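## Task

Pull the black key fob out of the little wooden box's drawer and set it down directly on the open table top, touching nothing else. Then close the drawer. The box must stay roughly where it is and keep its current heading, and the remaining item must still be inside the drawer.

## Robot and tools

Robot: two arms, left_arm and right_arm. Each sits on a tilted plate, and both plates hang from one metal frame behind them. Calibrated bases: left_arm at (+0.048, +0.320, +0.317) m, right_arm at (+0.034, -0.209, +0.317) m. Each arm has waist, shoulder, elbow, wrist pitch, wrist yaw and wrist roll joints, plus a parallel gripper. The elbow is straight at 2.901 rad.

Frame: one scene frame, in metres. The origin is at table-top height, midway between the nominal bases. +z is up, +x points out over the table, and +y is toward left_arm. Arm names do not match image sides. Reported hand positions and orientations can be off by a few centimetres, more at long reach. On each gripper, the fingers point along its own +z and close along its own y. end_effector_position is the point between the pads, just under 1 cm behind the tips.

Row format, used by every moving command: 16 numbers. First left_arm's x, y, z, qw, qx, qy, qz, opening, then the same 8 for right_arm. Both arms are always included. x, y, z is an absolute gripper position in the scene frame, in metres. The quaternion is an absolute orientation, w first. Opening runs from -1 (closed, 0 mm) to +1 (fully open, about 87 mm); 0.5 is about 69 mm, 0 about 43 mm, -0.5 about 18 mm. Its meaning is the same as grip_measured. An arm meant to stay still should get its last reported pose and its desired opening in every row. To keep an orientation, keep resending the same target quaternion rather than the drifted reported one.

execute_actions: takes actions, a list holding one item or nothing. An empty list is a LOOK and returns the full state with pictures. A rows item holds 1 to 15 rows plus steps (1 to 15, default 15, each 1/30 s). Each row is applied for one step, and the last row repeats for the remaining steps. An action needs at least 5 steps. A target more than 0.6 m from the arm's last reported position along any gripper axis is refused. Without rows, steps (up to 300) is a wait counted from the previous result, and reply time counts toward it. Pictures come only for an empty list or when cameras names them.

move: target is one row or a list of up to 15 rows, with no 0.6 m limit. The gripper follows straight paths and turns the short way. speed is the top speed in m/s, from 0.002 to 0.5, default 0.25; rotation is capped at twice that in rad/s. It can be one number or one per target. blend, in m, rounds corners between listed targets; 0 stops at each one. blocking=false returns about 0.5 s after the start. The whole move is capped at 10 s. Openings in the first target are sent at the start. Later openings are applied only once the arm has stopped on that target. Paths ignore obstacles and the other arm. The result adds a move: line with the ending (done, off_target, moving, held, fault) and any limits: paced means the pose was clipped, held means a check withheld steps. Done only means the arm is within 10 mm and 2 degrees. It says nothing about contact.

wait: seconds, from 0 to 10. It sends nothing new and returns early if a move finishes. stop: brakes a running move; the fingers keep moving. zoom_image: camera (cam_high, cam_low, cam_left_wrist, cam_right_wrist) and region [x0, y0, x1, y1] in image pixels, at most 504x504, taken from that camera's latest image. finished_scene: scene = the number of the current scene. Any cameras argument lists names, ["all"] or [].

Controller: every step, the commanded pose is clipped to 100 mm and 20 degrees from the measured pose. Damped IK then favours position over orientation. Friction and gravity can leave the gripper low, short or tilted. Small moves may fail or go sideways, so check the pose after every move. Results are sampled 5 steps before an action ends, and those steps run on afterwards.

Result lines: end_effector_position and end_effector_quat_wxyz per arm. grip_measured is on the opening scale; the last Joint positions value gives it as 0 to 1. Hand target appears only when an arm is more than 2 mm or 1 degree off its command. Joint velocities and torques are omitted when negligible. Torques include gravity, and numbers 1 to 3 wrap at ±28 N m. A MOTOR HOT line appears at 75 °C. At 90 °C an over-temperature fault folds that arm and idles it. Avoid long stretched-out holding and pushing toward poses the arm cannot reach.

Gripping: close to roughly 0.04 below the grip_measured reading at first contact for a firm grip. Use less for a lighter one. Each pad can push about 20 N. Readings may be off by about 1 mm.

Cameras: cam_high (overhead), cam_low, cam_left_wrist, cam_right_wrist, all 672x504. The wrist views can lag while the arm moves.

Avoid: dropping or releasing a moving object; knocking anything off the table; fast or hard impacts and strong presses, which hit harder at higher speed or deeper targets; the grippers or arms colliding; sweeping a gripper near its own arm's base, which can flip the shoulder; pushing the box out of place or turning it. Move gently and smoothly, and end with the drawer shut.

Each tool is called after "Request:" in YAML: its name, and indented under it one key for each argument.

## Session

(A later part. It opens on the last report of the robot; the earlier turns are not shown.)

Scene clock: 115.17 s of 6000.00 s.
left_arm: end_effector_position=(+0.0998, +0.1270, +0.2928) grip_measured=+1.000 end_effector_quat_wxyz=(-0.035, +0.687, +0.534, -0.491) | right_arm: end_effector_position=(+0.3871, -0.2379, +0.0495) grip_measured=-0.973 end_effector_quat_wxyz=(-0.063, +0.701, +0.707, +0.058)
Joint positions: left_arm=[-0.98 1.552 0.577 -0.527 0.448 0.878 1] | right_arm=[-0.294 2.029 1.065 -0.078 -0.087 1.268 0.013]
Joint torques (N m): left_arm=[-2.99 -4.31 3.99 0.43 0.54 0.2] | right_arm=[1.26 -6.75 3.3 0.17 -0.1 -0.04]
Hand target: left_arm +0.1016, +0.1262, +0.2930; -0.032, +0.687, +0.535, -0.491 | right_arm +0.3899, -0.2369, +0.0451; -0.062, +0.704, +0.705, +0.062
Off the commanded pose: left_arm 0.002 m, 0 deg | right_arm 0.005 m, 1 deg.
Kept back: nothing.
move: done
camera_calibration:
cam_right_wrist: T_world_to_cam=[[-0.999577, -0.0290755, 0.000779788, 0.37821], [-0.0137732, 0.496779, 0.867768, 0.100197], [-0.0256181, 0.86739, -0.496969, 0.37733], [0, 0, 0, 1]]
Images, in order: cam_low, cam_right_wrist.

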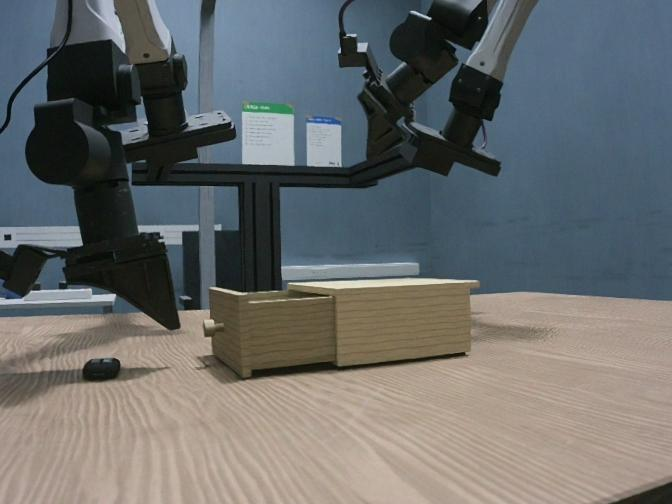

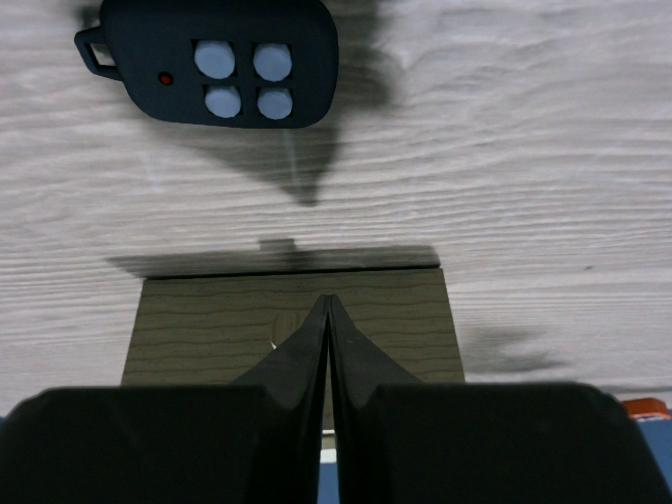

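Request:
move:
  target:
    - [0.1015, 0.1262, 0.2930, -0.032, 0.687, 0.535, -0.491, 1, 0.390, -0.205, 0.045, -0.0616, 0.7044, 0.7044, 0.0616, -1]
    - [0.1015, 0.1262, 0.2930, -0.032, 0.687, 0.535, -0.491, 1, 0.390, -0.15, 0.045, -0.0616, 0.7044, 0.7044, 0.0616, -1]
  speed: [0.08,0.04]
  blend: 0.01

Request:
zoom_image:
  camera: "cam_high"
  region: [260, 270, 420, 375]

Scene clock: 117.47 s of 6000.00 s.
left_arm: end_effector_position=(+0.0998, +0.1270, +0.2928) grip_measured=+1.000 end_effector_quat_wxyz=(-0.035, +0.687, +0.534, -0.491) | right_arm: end_effector_position=(+0.3957, -0.1792, +0.0457) grip_measured=-0.973 end_effector_quat_wxyz=(-0.031, +0.713, +0.700, +0.034)
Joint positions: left_arm=[-0.98 1.552 0.577 -0.527 0.448 0.878 1] | right_arm=[-0.096 2.048 1.024 0.012 0.092 1.463 0.013]
Joint torques (N m): left_arm=[-2.99 -4.33 3.96 0.43 0.55 0.22] | right_arm=[5.68 -6.05 1.25 0.24 -0.62 -0.03]
Hand target: left_arm +0.1016, +0.1262, +0.2930; -0.032, +0.687, +0.535, -0.491 | right_arm +0.3891, -0.1511, +0.0462; -0.062, +0.704, +0.705, +0.060
Off the commanded pose: left_arm 0.002 m, 0 deg | right_arm 0.030 m, 5 deg.
Kept back: nothing.
move: off_target (right_arm)
camera_calibration:
cam_right_wrist: T_world_to_cam=[[-0.999968, -0.00237833, -0.00761309, 0.393859], [-0.00762373, 0.565528, 0.824694, 0.0863238], [0.00234402, 0.824726, -0.565528, 0.309179], [0, 0, 0, 1]]

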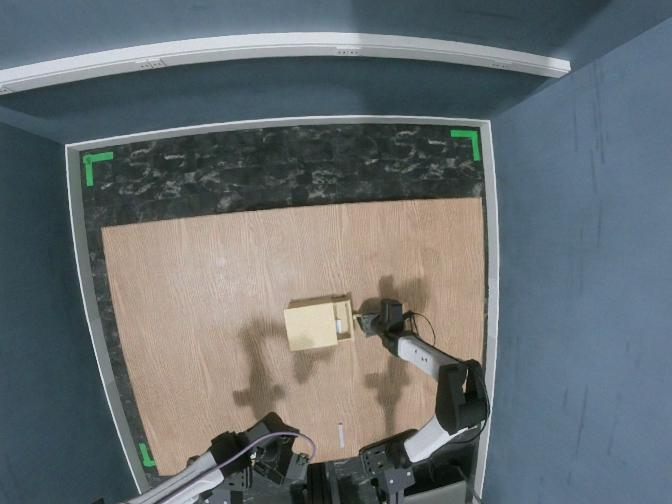

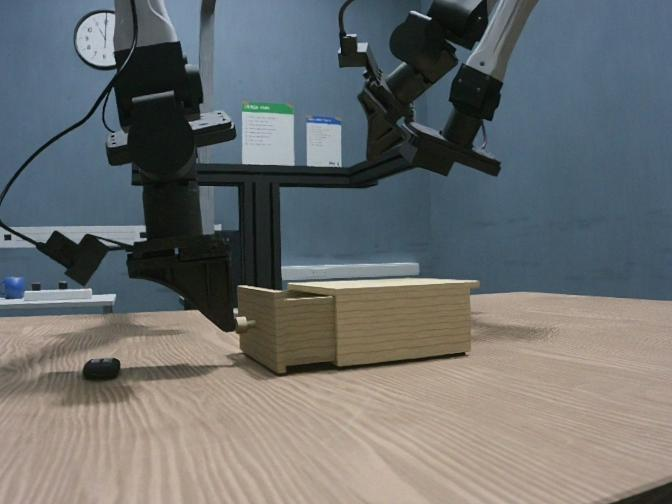

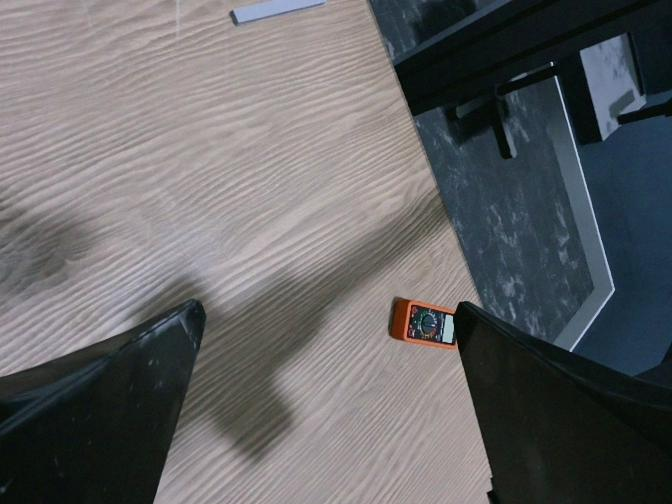

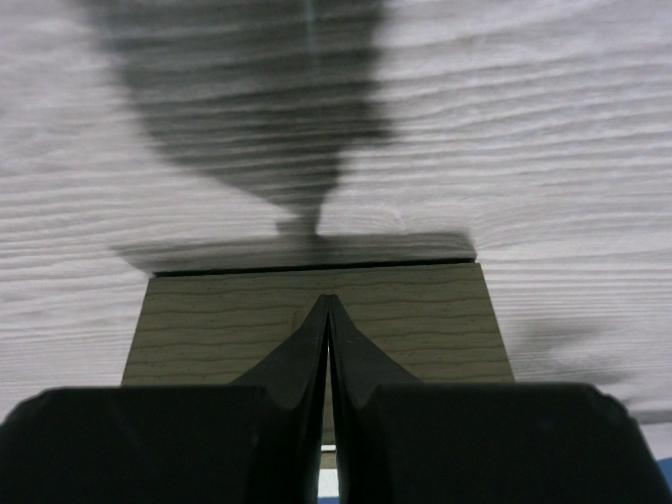

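Scaled by 3.150 from the camera's 672x504 image, which has a finer 960x720 frame.

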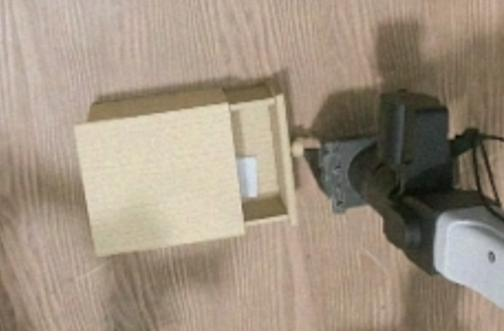

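Request:
move:
  target:
    - [0.1015, 0.1262, 0.2930, -0.032, 0.687, 0.535, -0.491, 1, 0.380, -0.21, 0.045, -0.0616, 0.7044, 0.7044, 0.0616, -1]
    - [0.1015, 0.1262, 0.2930, -0.032, 0.687, 0.535, -0.491, 1, 0.372, -0.20, 0.045, -0.0616, 0.7044, 0.7044, 0.0616, -1]
  speed: [0.08,0.05]
  blend: 0.01
  cameras: ["cam_high","cam_right_wrist","cam_low"]

Request:
zoom_image:
  camera: "cam_high"
  region: [260, 270, 420, 375]

Scene clock: 119.20 s of 6000.00 s.
left_arm: end_effector_position=(+0.0998, +0.1270, +0.2928) grip_measured=+1.000 end_effector_quat_wxyz=(-0.035, +0.687, +0.534, -0.491) | right_arm: end_effector_position=(+0.3657, -0.2041, +0.0416) grip_measured=-0.973 end_effector_quat_wxyz=(-0.068, +0.709, +0.700, +0.050)
Joint positions: left_arm=[-0.98 1.552 0.577 -0.527 0.448 0.878 1] | right_arm=[-0.216 2.048 0.965 0.031 -0.038 1.357 0.013]
Joint torques (N m): left_arm=[-3 -4.36 3.97 0.44 0.54 0.22] | right_arm=[2.63 -8.43 0.95 0.16 -0.1 -0.22]
Hand target: left_arm +0.1016, +0.1262, +0.2930; -0.032, +0.687, +0.535, -0.491 | right_arm +0.3720, -0.2000, +0.0451; -0.062, +0.704, +0.704, +0.062
Off the commanded pose: left_arm 0.002 m, 0 deg | right_arm 0.008 m, 2 deg.
Kept back: nothing.
move: done; blend cut to 0.0064 m at target 1
camera_calibration:
cam_right_wrist: T_world_to_cam=[[-0.999728, -0.00958206, 0.0212745, 0.36097], [0.0135973, 0.501706, 0.864931, 0.0811487], [-0.0189614, 0.864985, -0.50144, 0.340813], [0, 0, 0, 1]]
Images, in order: cam_high, cam_low, cam_right_wrist.

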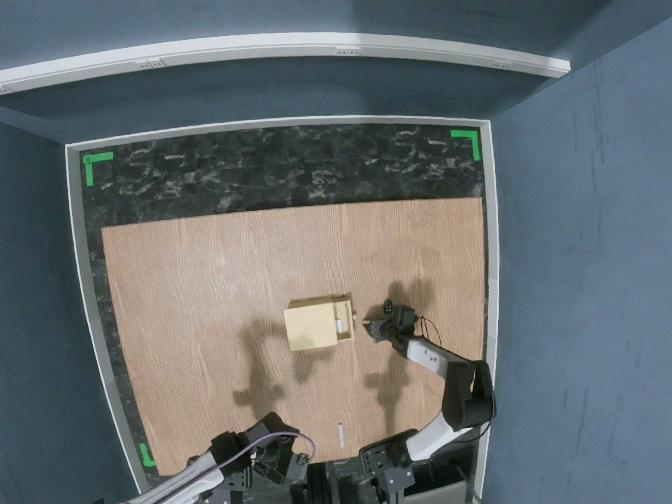

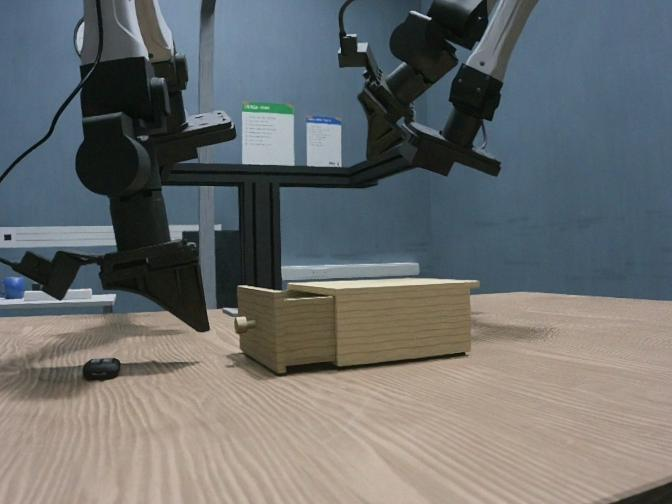

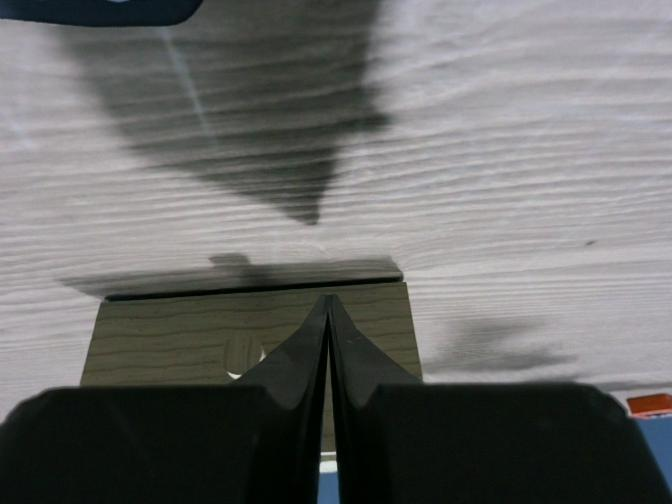

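Scaled by 3.150 from the camera's 672x504 image, which has a finer 960x720 frame.

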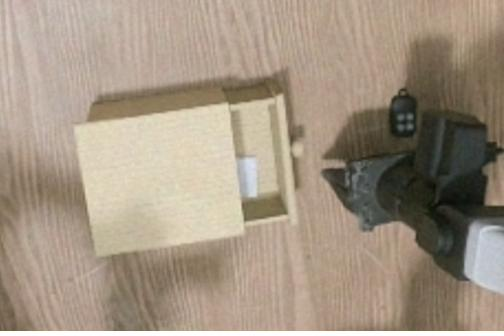

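Request:
move:
  target:
    - [0.1015, 0.1262, 0.2930, -0.032, 0.687, 0.535, -0.491, 1, 0.374, -0.18, 0.045, -0.0616, 0.7044, 0.7044, 0.0616, -1]
    - [0.1015, 0.1262, 0.2930, -0.032, 0.687, 0.535, -0.491, 1, 0.374, -0.12, 0.045, -0.0616, 0.7044, 0.7044, 0.0616, -1]
  speed: [0.08,0.04]
  blend: 0.01
  cameras: ["cam_high","cam_right_wrist","cam_low"]

Request:
zoom_image:
  camera: "cam_high"
  region: [260, 270, 420, 375]

Scene clock: 121.67 s of 6000.00 s.
left_arm: end_effector_position=(+0.0998, +0.1270, +0.2928) grip_measured=+1.000 end_effector_quat_wxyz=(-0.035, +0.687, +0.534, -0.491) | right_arm: end_effector_position=(+0.3771, -0.1419, +0.0449) grip_measured=-0.973 end_effector_quat_wxyz=(-0.038, +0.710, +0.703, +0.038)
Joint positions: left_arm=[-0.98 1.552 0.577 -0.527 0.448 0.878 1] | right_arm=[-0.007 2.067 0.955 0.086 0.123 1.532 0.013]
Joint torques (N m): left_arm=[-2.99 -4.3 4 0.44 0.54 0.21] | right_arm=[5.31 -5.89 1.43 0.25 -0.5 -0.01]
Hand target: left_arm +0.1016, +0.1262, +0.2930; -0.032, +0.687, +0.535, -0.491 | right_arm +0.3734, -0.1207, +0.0458; -0.062, +0.704, +0.705, +0.061
Off the commanded pose: left_arm 0.002 m, 0 deg | right_arm 0.022 m, 4 deg.
Kept back: nothing.
move: off_target (right_arm)
camera_calibration:
cam_right_wrist: T_world_to_cam=[[-0.999938, -0.0104351, -0.00379327, 0.374011], [-0.00891659, 0.551125, 0.834375, 0.0637961], [-0.0066162, 0.834357, -0.551184, 0.282063], [0, 0, 0, 1]]
Images, in order: cam_high, cam_low, cam_right_wrist.

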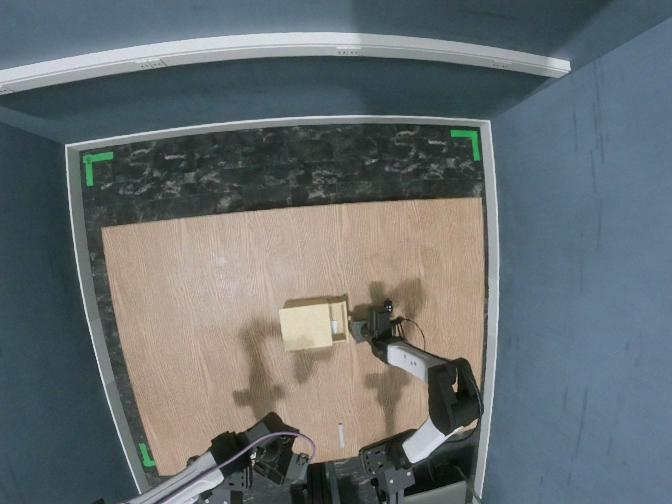

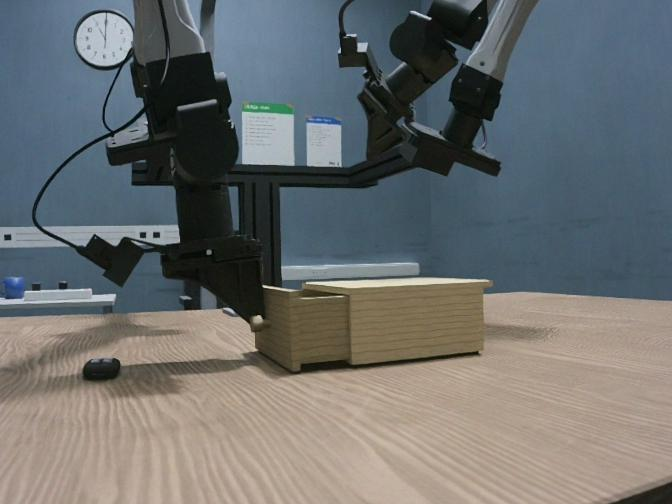

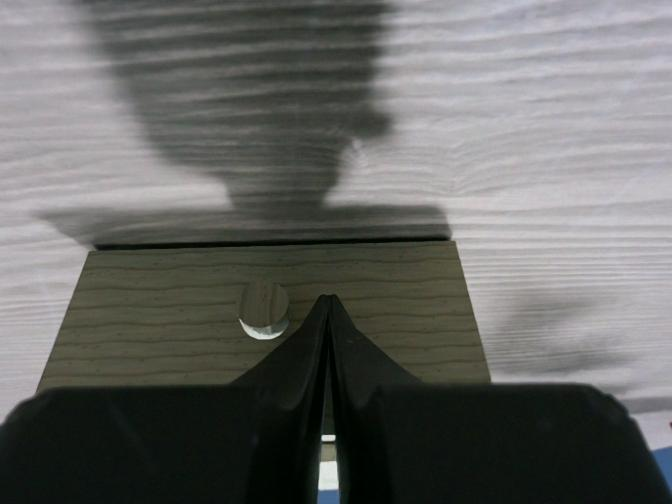

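Scaled by 3.150 from the camera's 672x504 image, which has a finer 960x720 frame.

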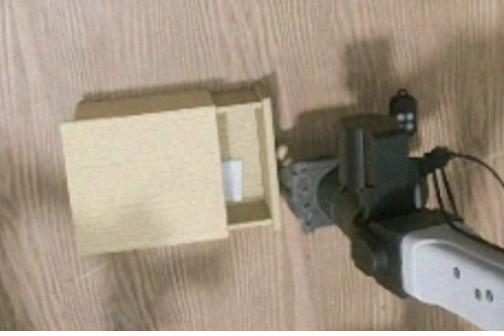

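Request:
move:
  target:
    - [0.1015, 0.1262, 0.2930, -0.032, 0.687, 0.535, -0.491, 1, 0.378, -0.165, 0.045, -0.0616, 0.7044, 0.7044, 0.0616, -1]
    - [0.1015, 0.1262, 0.2930, -0.032, 0.687, 0.535, -0.491, 1, 0.404, -0.19, 0.045, -0.0616, 0.7044, 0.7044, 0.0616, -0.2]
  speed: [0.08,0.08]
  blend: 0.01
  cameras: ["cam_right_wrist","cam_low"]

Scene clock: 124.27 s of 6000.00 s.
left_arm: end_effector_position=(+0.0998, +0.1270, +0.2928) grip_measured=+1.000 end_effector_quat_wxyz=(-0.035, +0.687, +0.534, -0.491) | right_arm: end_effector_position=(+0.4043, -0.1880, +0.0454) grip_measured=-0.200 end_effector_quat_wxyz=(-0.058, +0.706, +0.704, +0.062)
Joint positions: left_arm=[-0.98 1.552 0.577 -0.527 0.448 0.878 1] | right_arm=[-0.154 2.067 1.086 -0.041 -0.014 1.4 0.4]
Joint torques (N m): left_arm=[-2.97 -4.27 3.99 0.45 0.53 0.2] | right_arm=[1.26 -8.05 2.97 -0.03 -0.13 -0.25]
Off the commanded pose: left_arm 0.002 m, 0 deg | right_arm 0.002 m, 0 deg.
Kept back: nothing.
move: done
camera_calibration:
cam_right_wrist: T_world_to_cam=[[-0.999807, -0.0166375, -0.0104418, 0.399799], [-0.0173615, 0.499836, 0.865946, 0.0814057], [-0.00918799, 0.86596, -0.500029, 0.325662], [0, 0, 0, 1]]
Images, in order: cam_low, cam_right_wrist.

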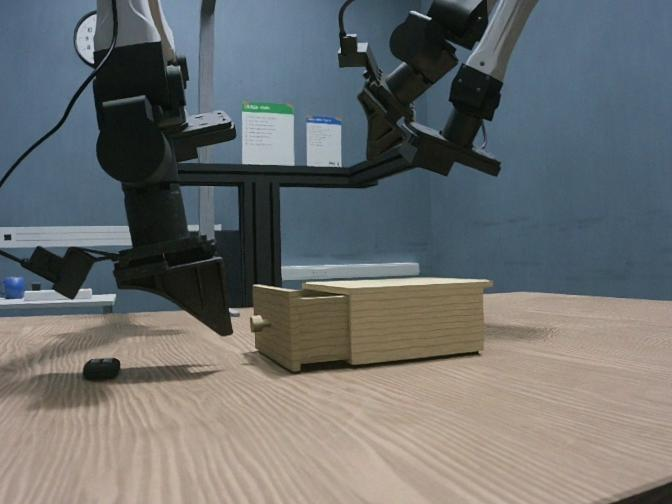

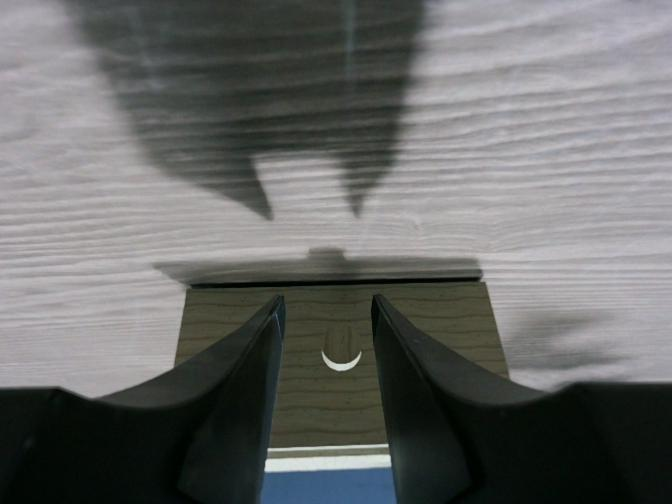

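Request:
move:
  target:
    - [0.1015, 0.1262, 0.2930, -0.032, 0.687, 0.535, -0.491, 1, 0.396, -0.165, 0.045, -0.0616, 0.7044, 0.7044, 0.0616, -0.2]
    - [0.1015, 0.1262, 0.2930, -0.032, 0.687, 0.535, -0.491, 1, 0.396, -0.10, 0.045, -0.0616, 0.7044, 0.7044, 0.0616, -0.2]
  speed: [0.08,0.04]
  blend: 0.01
  cameras: ["cam_high","cam_right_wrist","cam_low"]

Request:
zoom_image:
  camera: "cam_high"
  region: [260, 270, 420, 375]

Scene clock: 126.80 s of 6000.00 s.
left_arm: end_effector_position=(+0.0998, +0.1270, +0.2928) grip_measured=+1.000 end_effector_quat_wxyz=(-0.035, +0.687, +0.534, -0.491) | right_arm: end_effector_position=(+0.4000, -0.1244, +0.0451) grip_measured=-0.200 end_effector_quat_wxyz=(-0.034, +0.712, +0.700, +0.039)
Joint positions: left_arm=[-0.98 1.552 0.577 -0.527 0.448 0.878 1] | right_arm=[0.045 2.099 1.053 0.02 0.153 1.583 0.4]
Joint torques (N m): left_arm=[-3 -4.34 3.96 0.44 0.55 0.21] | right_arm=[6.06 -6.09 2.76 0.19 -0.55 -0.05]
Hand target: left_arm +0.1016, +0.1262, +0.2930; -0.032, +0.687, +0.535, -0.491 | right_arm +0.3954, -0.1008, +0.0460; -0.062, +0.704, +0.704, +0.061
Off the commanded pose: left_arm 0.002 m, 0 deg | right_arm 0.025 m, 4 deg.
Kept back: nothing.
move: off_target (right_arm)
camera_calibration:
cam_right_wrist: T_world_to_cam=[[-0.999943, -0.00237453, -0.0103988, 0.398361], [-0.00996877, 0.554842, 0.831896, 0.0551946], [0.00379432, 0.831952, -0.554834, 0.263436], [0, 0, 0, 1]]
Images, in order: cam_high, cam_low, cam_right_wrist.

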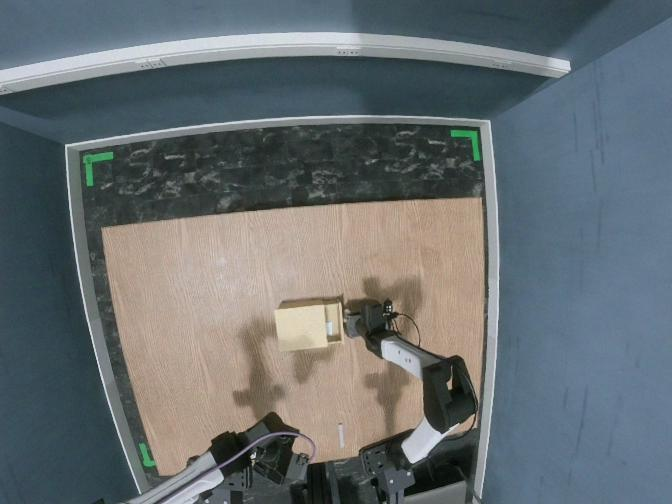

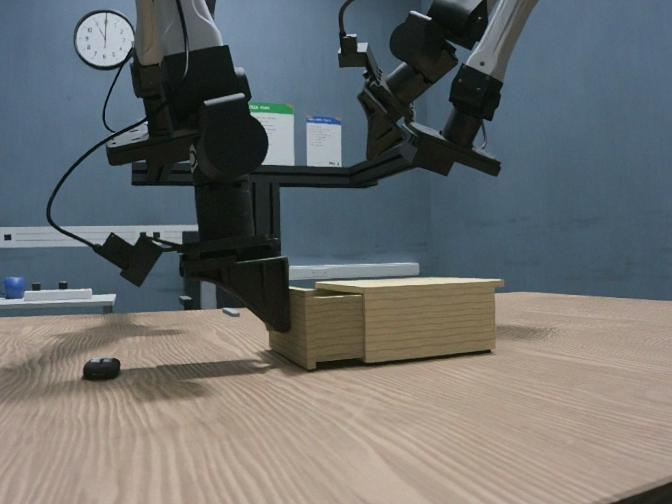

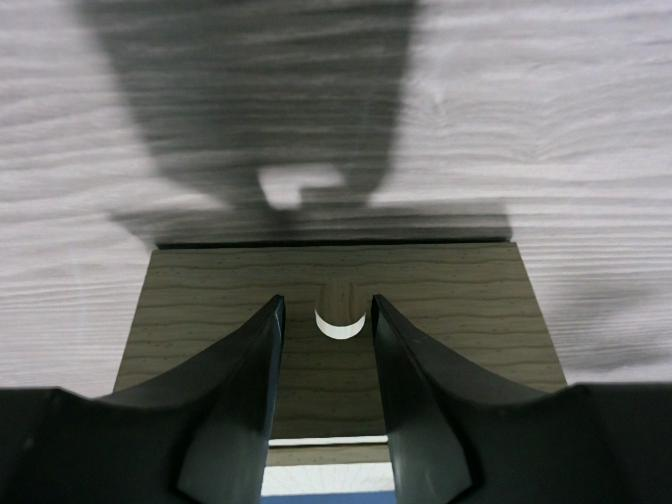

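Scaled by 3.150 from the camera's 672x504 image, which has a finer 960x720 frame.

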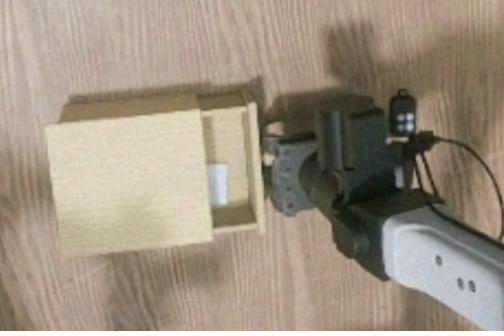

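Request:
move:
  target:
    - [0.25, 0.16, 0.26, -0.0616, -0.7044, 0.7044, -0.0616, 0, 0.396, -0.16, 0.06, -0.0616, 0.7044, 0.7044, 0.0616, -0.2]
    - [0.38, 0.17, 0.20, -0.0616, -0.7044, 0.7044, -0.0616, 0, 0.396, -0.17, 0.06, -0.0616, 0.7044, 0.7044, 0.0616, -0.2]
  speed: 0.25
  blend: 0.03

Scene clock: 134.10 s of 6000.00 s.
left_arm: end_effector_position=(+0.2413, +0.1565, +0.2593) grip_measured=+0.000 end_effector_quat_wxyz=(-0.242, +0.907, -0.333, +0.092) | right_arm: end_effector_position=(+0.3896, -0.1536, +0.0483) grip_measured=-0.200 end_effector_quat_wxyz=(-0.067, +0.704, +0.705, +0.054)
Joint positions: left_arm=[-1.338 2.032 0.816 -1.026 -0.936 2.095 0.5] | right_arm=[-0.065 2.067 1.034 -0.015 0.031 1.474 0.4]
Joint torques (N m): left_arm=[-4.44 -5.44 3.03 -0.46 -0.1 0.19] | right_arm=[1.51 -11.41 0.69 -0.05 -0.12 -0.25]
Hand target: left_arm +0.2414, +0.1564, +0.2596; -0.241, +0.907, -0.332, +0.092 | right_arm +0.3959, -0.1593, +0.0593; -0.061, +0.704, +0.704, +0.062
Off the commanded pose: left_arm 0.151 m, 60 deg | right_arm 0.021 m, 1 deg.
Kept back: nothing.
move: held (left_arm; a check stopped the path), off_target (right_arm; braked when a check withheld steps of left_arm); path passed 0 of 2 targets; limits=paced,held
pose unreachable (left arm): on one or more control steps of this call this arm could not follow its commanded pose, so it was not sent that pose on those steps. It may still have moved: this result reports where it is.
cause: moving toward the commanded pose would bring two parts of the arm too close to each other (its base or mounting and its wrist camera, with joints 1 (waist) to 6 (wrist roll) between them).
camera_calibration:
cam_left_wrist: T_world_to_cam=[[0.565465, 0.663491, 0.489927, -0.369286], [0.260779, -0.70737, 0.65698, -0.0978975], [0.78246, -0.243737, -0.573017, 0.138789], [0, 0, 0, 1]]
cam_right_wrist: T_world_to_cam=[[-0.999643, -0.022813, 0.0139027, 0.38353], [0.000722479, 0.497124, 0.867679, 0.0538267], [-0.0267058, 0.86738, -0.49693, 0.304111], [0, 0, 0, 1]]

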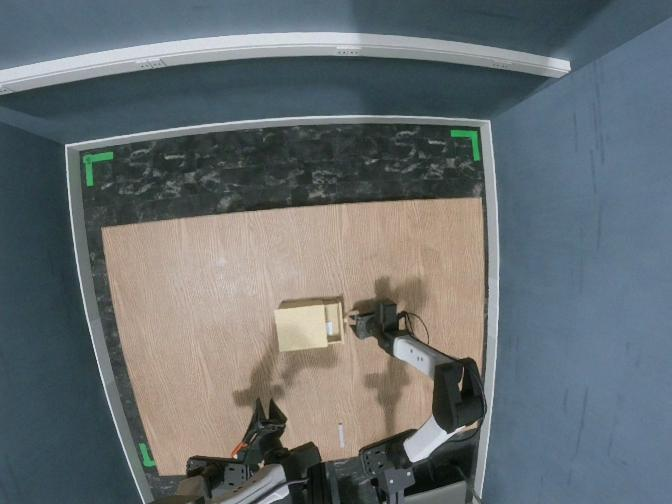

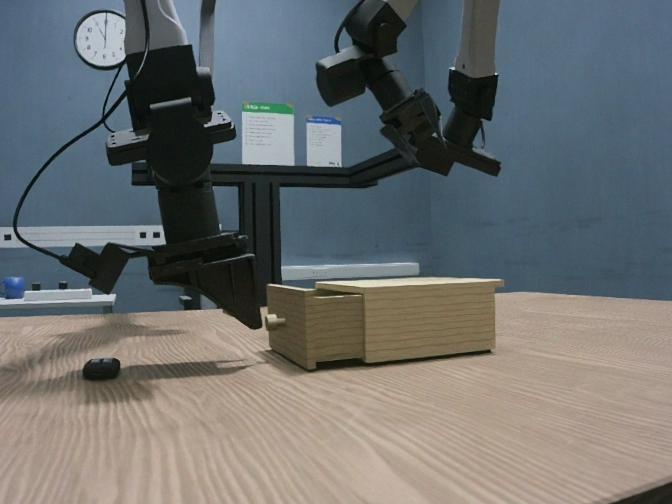

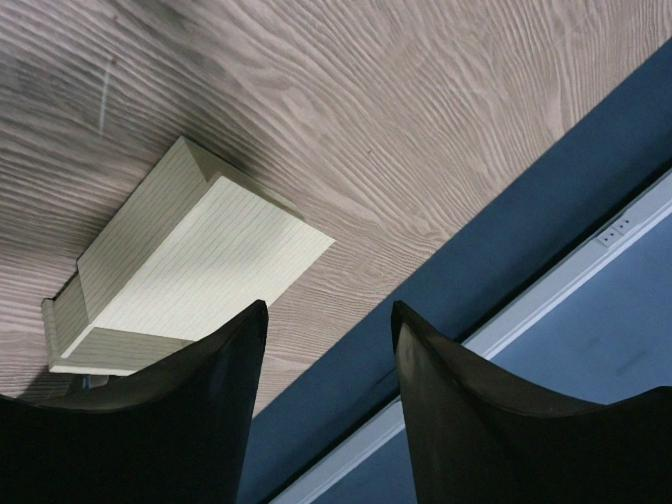

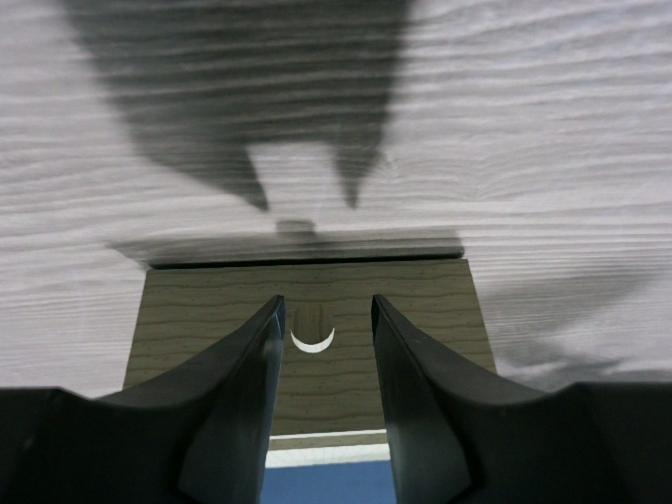

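Request:
move:
  target:
    - [0.26, 0.16, 0.26, 0.1228, 0.6964, 0.6964, -0.1228, 0, 0.396, -0.17, 0.06, -0.0616, 0.7044, 0.7044, 0.0616, -0.2]
    - [0.37, 0.16, 0.18, 0.1228, 0.6964, 0.6964, -0.1228, 0, 0.396, -0.17, 0.06, -0.0616, 0.7044, 0.7044, 0.0616, -0.2]
  speed: 0.25
  blend: 0.03

Scene clock: 141.03 s of 6000.00 s.
left_arm: end_effector_position=(+0.3668, +0.1631, +0.1834) grip_measured=+0.000 end_effector_quat_wxyz=(+0.119, +0.697, +0.698, -0.117) | right_arm: end_effector_position=(+0.3858, -0.1634, +0.0482) grip_measured=-0.200 end_effector_quat_wxyz=(-0.071, +0.703, +0.705, +0.052)
Joint positions: left_arm=[-0.578 1.742 0.902 -0.228 -0.19 1.141 0.5] | right_arm=[-0.094 2.06 1.028 -0.024 0.015 1.448 0.4]
Joint torques (N m): left_arm=[-3.28 -6.08 5.03 0.9 0.38 0.24] | right_arm=[1.26 -11.4 1.46 -0.06 -0.08 -0.27]
Hand target: left_arm +0.3700, +0.1600, +0.1802; +0.123, +0.696, +0.696, -0.123 | right_arm +0.3958, -0.1698, +0.0594; -0.061, +0.704, +0.704, +0.061
Off the commanded pose: left_arm 0.006 m, 1 deg | right_arm 0.017 m, 2 deg.
Kept back: nothing.
move: off_target (right_arm)
camera_calibration:
cam_left_wrist: T_world_to_cam=[[-0.999872, -0.00318882, -0.0156785, 0.368177], [-0.0104874, 0.870683, 0.491732, -0.203677], [0.012083, 0.491834, -0.870605, 0.21594], [0, 0, 0, 1]]
cam_right_wrist: T_world_to_cam=[[-0.999443, -0.0251359, 0.0219428, 0.378689], [0.00662504, 0.495047, 0.868841, 0.056128], [-0.0327018, 0.868502, -0.494605, 0.314858], [0, 0, 0, 1]]

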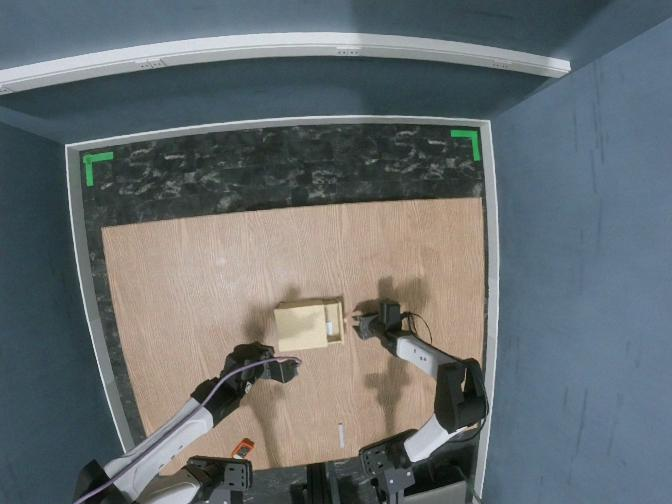

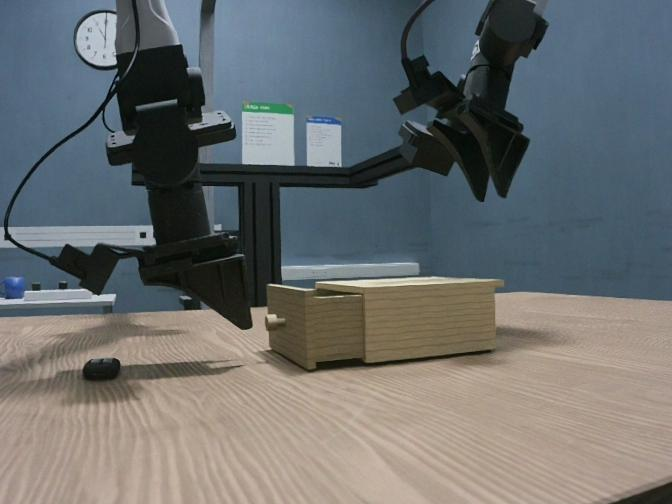

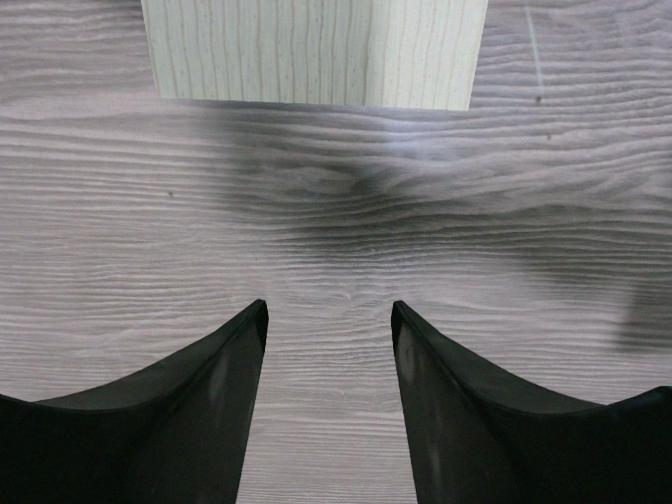

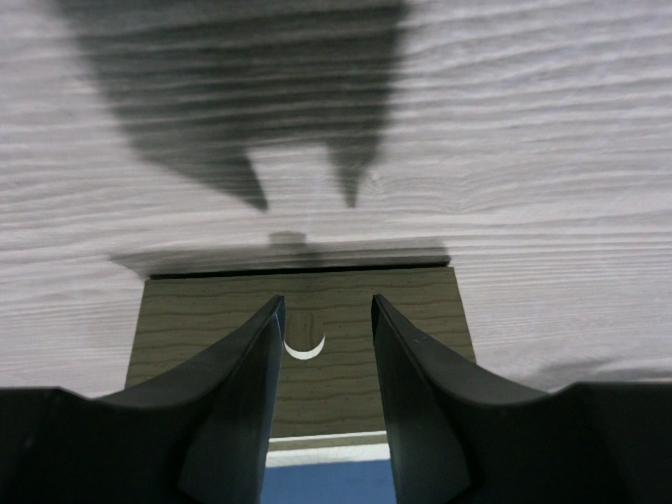

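Request:
move:
  target:
    - [0.385, 0.17, 0.06, 0.1184, 0.7203, 0.6717, -0.127, 0, 0.396, -0.17, 0.06, -0.0616, 0.7044, 0.7044, 0.0616, -0.2]
  speed: 0.15

Scene clock: 143.73 s of 6000.00 s.
left_arm: end_effector_position=(+0.3834, +0.1712, +0.0646) grip_measured=+0.000 end_effector_quat_wxyz=(+0.113, +0.721, +0.672, -0.122) | right_arm: end_effector_position=(+0.3858, -0.1633, +0.0483) grip_measured=-0.200 end_effector_quat_wxyz=(-0.071, +0.703, +0.705, +0.052)
Joint positions: left_arm=[-0.382 2.138 1.031 0.036 -0.087 1.377 0.5] | right_arm=[-0.094 2.06 1.028 -0.025 0.015 1.448 0.4]
Joint torques (N m): left_arm=[-3.62 -7.64 2.93 0.74 0.42 0.17] | right_arm=[1.21 -11.32 1.4 -0.06 -0.11 -0.22]
Hand target: left_arm +0.3849, +0.1701, +0.0601; +0.118, +0.720, +0.672, -0.127 | right_arm +0.3958, -0.1698, +0.0594; -0.062, +0.704, +0.704, +0.062
Off the commanded pose: left_arm 0.005 m, 1 deg | right_arm 0.017 m, 2 deg.
Kept back: nothing.
move: off_target (right_arm)
camera_calibration:
cam_left_wrist: T_world_to_cam=[[-0.997547, 0.0690542, -0.0114549, 0.369408], [0.0545251, 0.869188, 0.491467, -0.176819], [0.0438944, 0.489637, -0.870821, 0.0964794], [0, 0, 0, 1]]
cam_right_wrist: T_world_to_cam=[[-0.999435, -0.0251969, 0.02226, 0.378575], [0.00688453, 0.494678, 0.869049, 0.0558928], [-0.0329088, 0.868711, -0.494225, 0.314903], [0, 0, 0, 1]]

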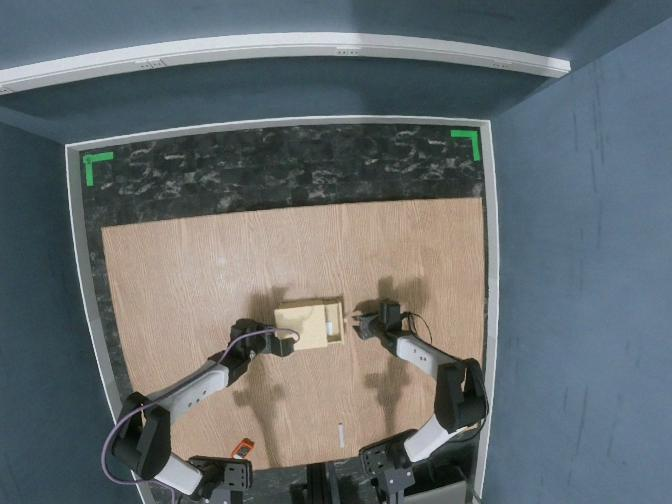

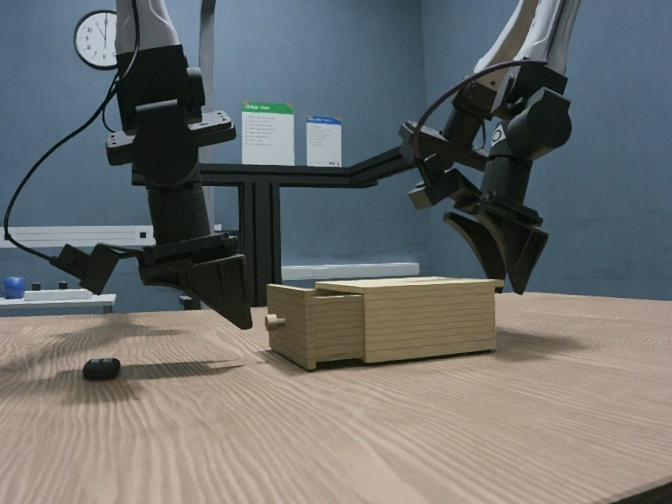

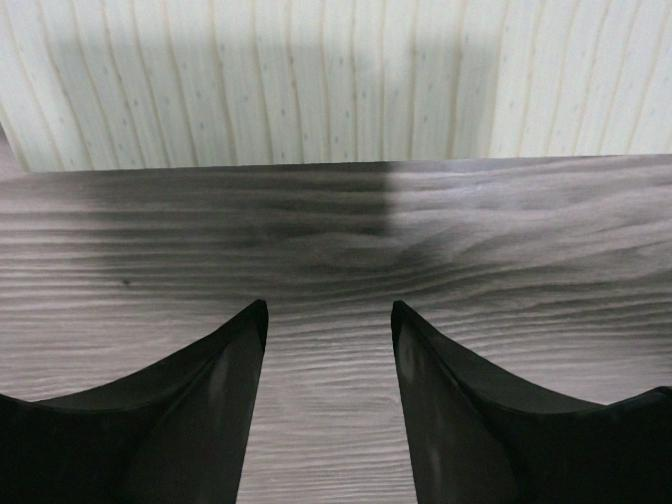

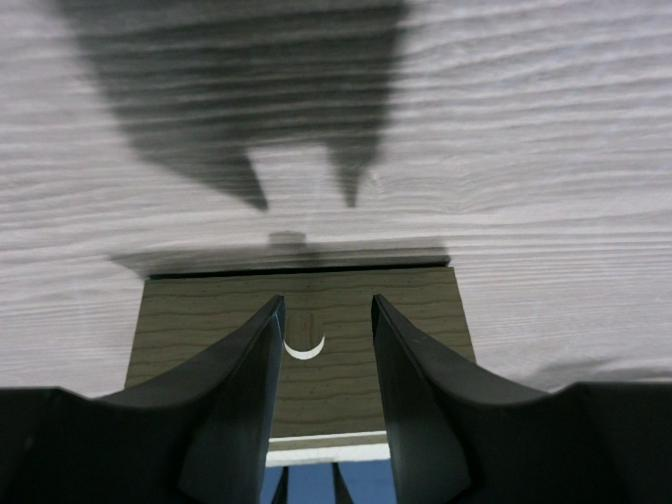

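Request:
move:
  target:
    - [0.385, 0.13, 0.05, 0.1184, 0.7203, 0.6717, -0.127, 0, 0.396, -0.20, 0.06, -0.0616, 0.7044, 0.7044, 0.0616, -0.2]
    - [0.385, 0.098, 0.05, 0.1184, 0.7203, 0.6717, -0.127, 0, 0.396, -0.20, 0.06, -0.0616, 0.7044, 0.7044, 0.0616, -0.2]
  speed: [0.1,0.03]

Request:
zoom_image:
  camera: "cam_high"
  region: [240, 270, 400, 375]

Request:
zoom_image:
  camera: "cam_low"
  region: [400, 200, 580, 380]

Scene clock: 146.03 s of 6000.00 s.
left_arm: end_effector_position=(+0.3884, +0.1321, +0.0539) grip_measured=+0.000 end_effector_quat_wxyz=(+0.085, +0.716, +0.687, -0.091) | right_arm: end_effector_position=(+0.3791, -0.1935, +0.0476) grip_measured=-0.200 end_effector_quat_wxyz=(-0.077, +0.705, +0.704, +0.048)
Joint positions: left_arm=[-0.492 2.277 1.194 -0.019 -0.223 1.248 0.5] | right_arm=[-0.18 2.046 1.028 -0.053 -0.027 1.378 0.4]
Joint torques (N m): left_arm=[-8.28 -6.6 4.38 1.08 0.98 0.22] | right_arm=[1.25 -11.3 2.91 -0.15 -0.11 -0.23]
Hand target: left_arm +0.3839, +0.0996, +0.0525; +0.117, +0.721, +0.671, -0.127 | right_arm +0.3957, -0.1998, +0.0596; -0.061, +0.704, +0.704, +0.062
Off the commanded pose: left_arm 0.035 m, 6 deg | right_arm 0.022 m, 2 deg.
Kept back: nothing.
move: off_target (left_arm, right_arm)
camera_calibration:
cam_left_wrist: T_world_to_cam=[[-0.999121, 0.0407905, -0.00961382, 0.381251], [0.0282523, 0.82503, 0.564382, -0.125773], [0.0309531, 0.563614, -0.825458, 0.0989273], [0, 0, 0, 1]]
cam_right_wrist: T_world_to_cam=[[-0.999068, -0.0227683, 0.0366697, 0.37085], [0.0207045, 0.49265, 0.869981, 0.065768], [-0.0378733, 0.86993, -0.491719, 0.342568], [0, 0, 0, 1]]

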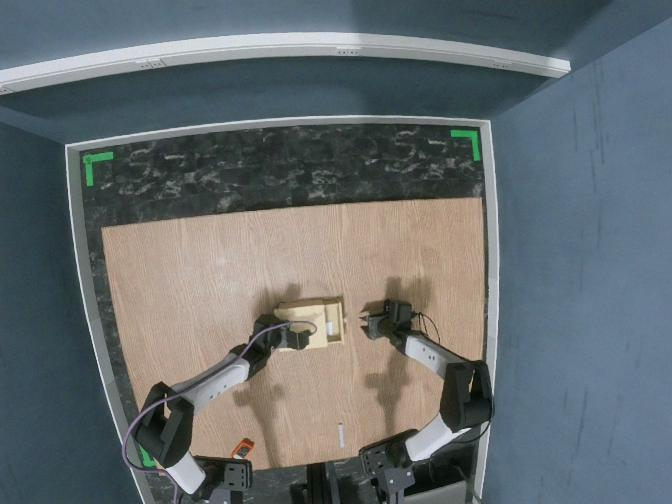

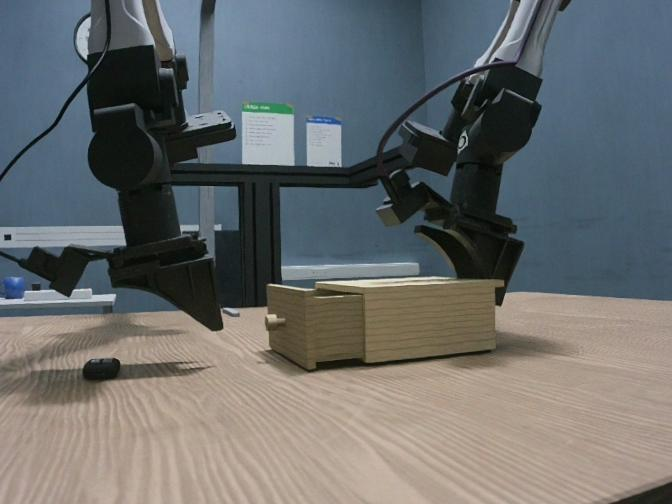

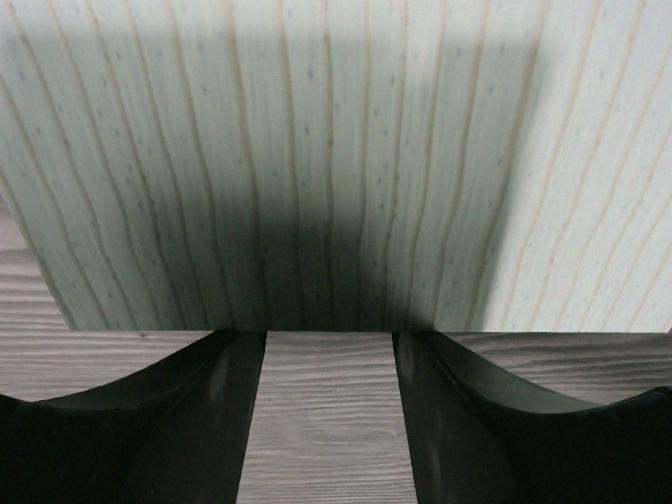

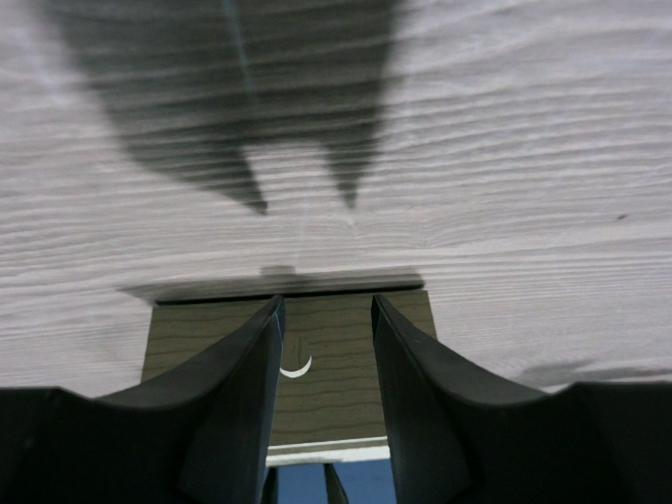

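Scaled by 3.150 from the camera's 672x504 image, which has a finer 960x720 frame.

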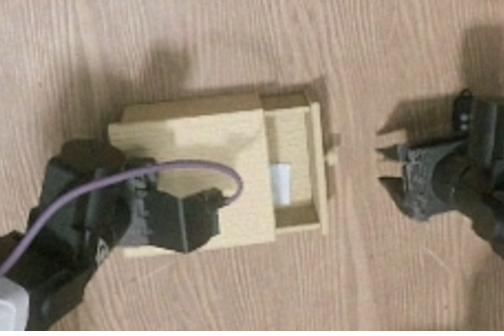

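Scaled by 2.800 from the camera's 672x504 image, which has a finer 960x720 frame.

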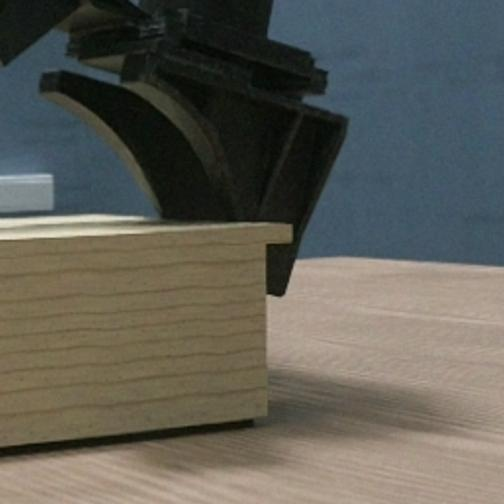

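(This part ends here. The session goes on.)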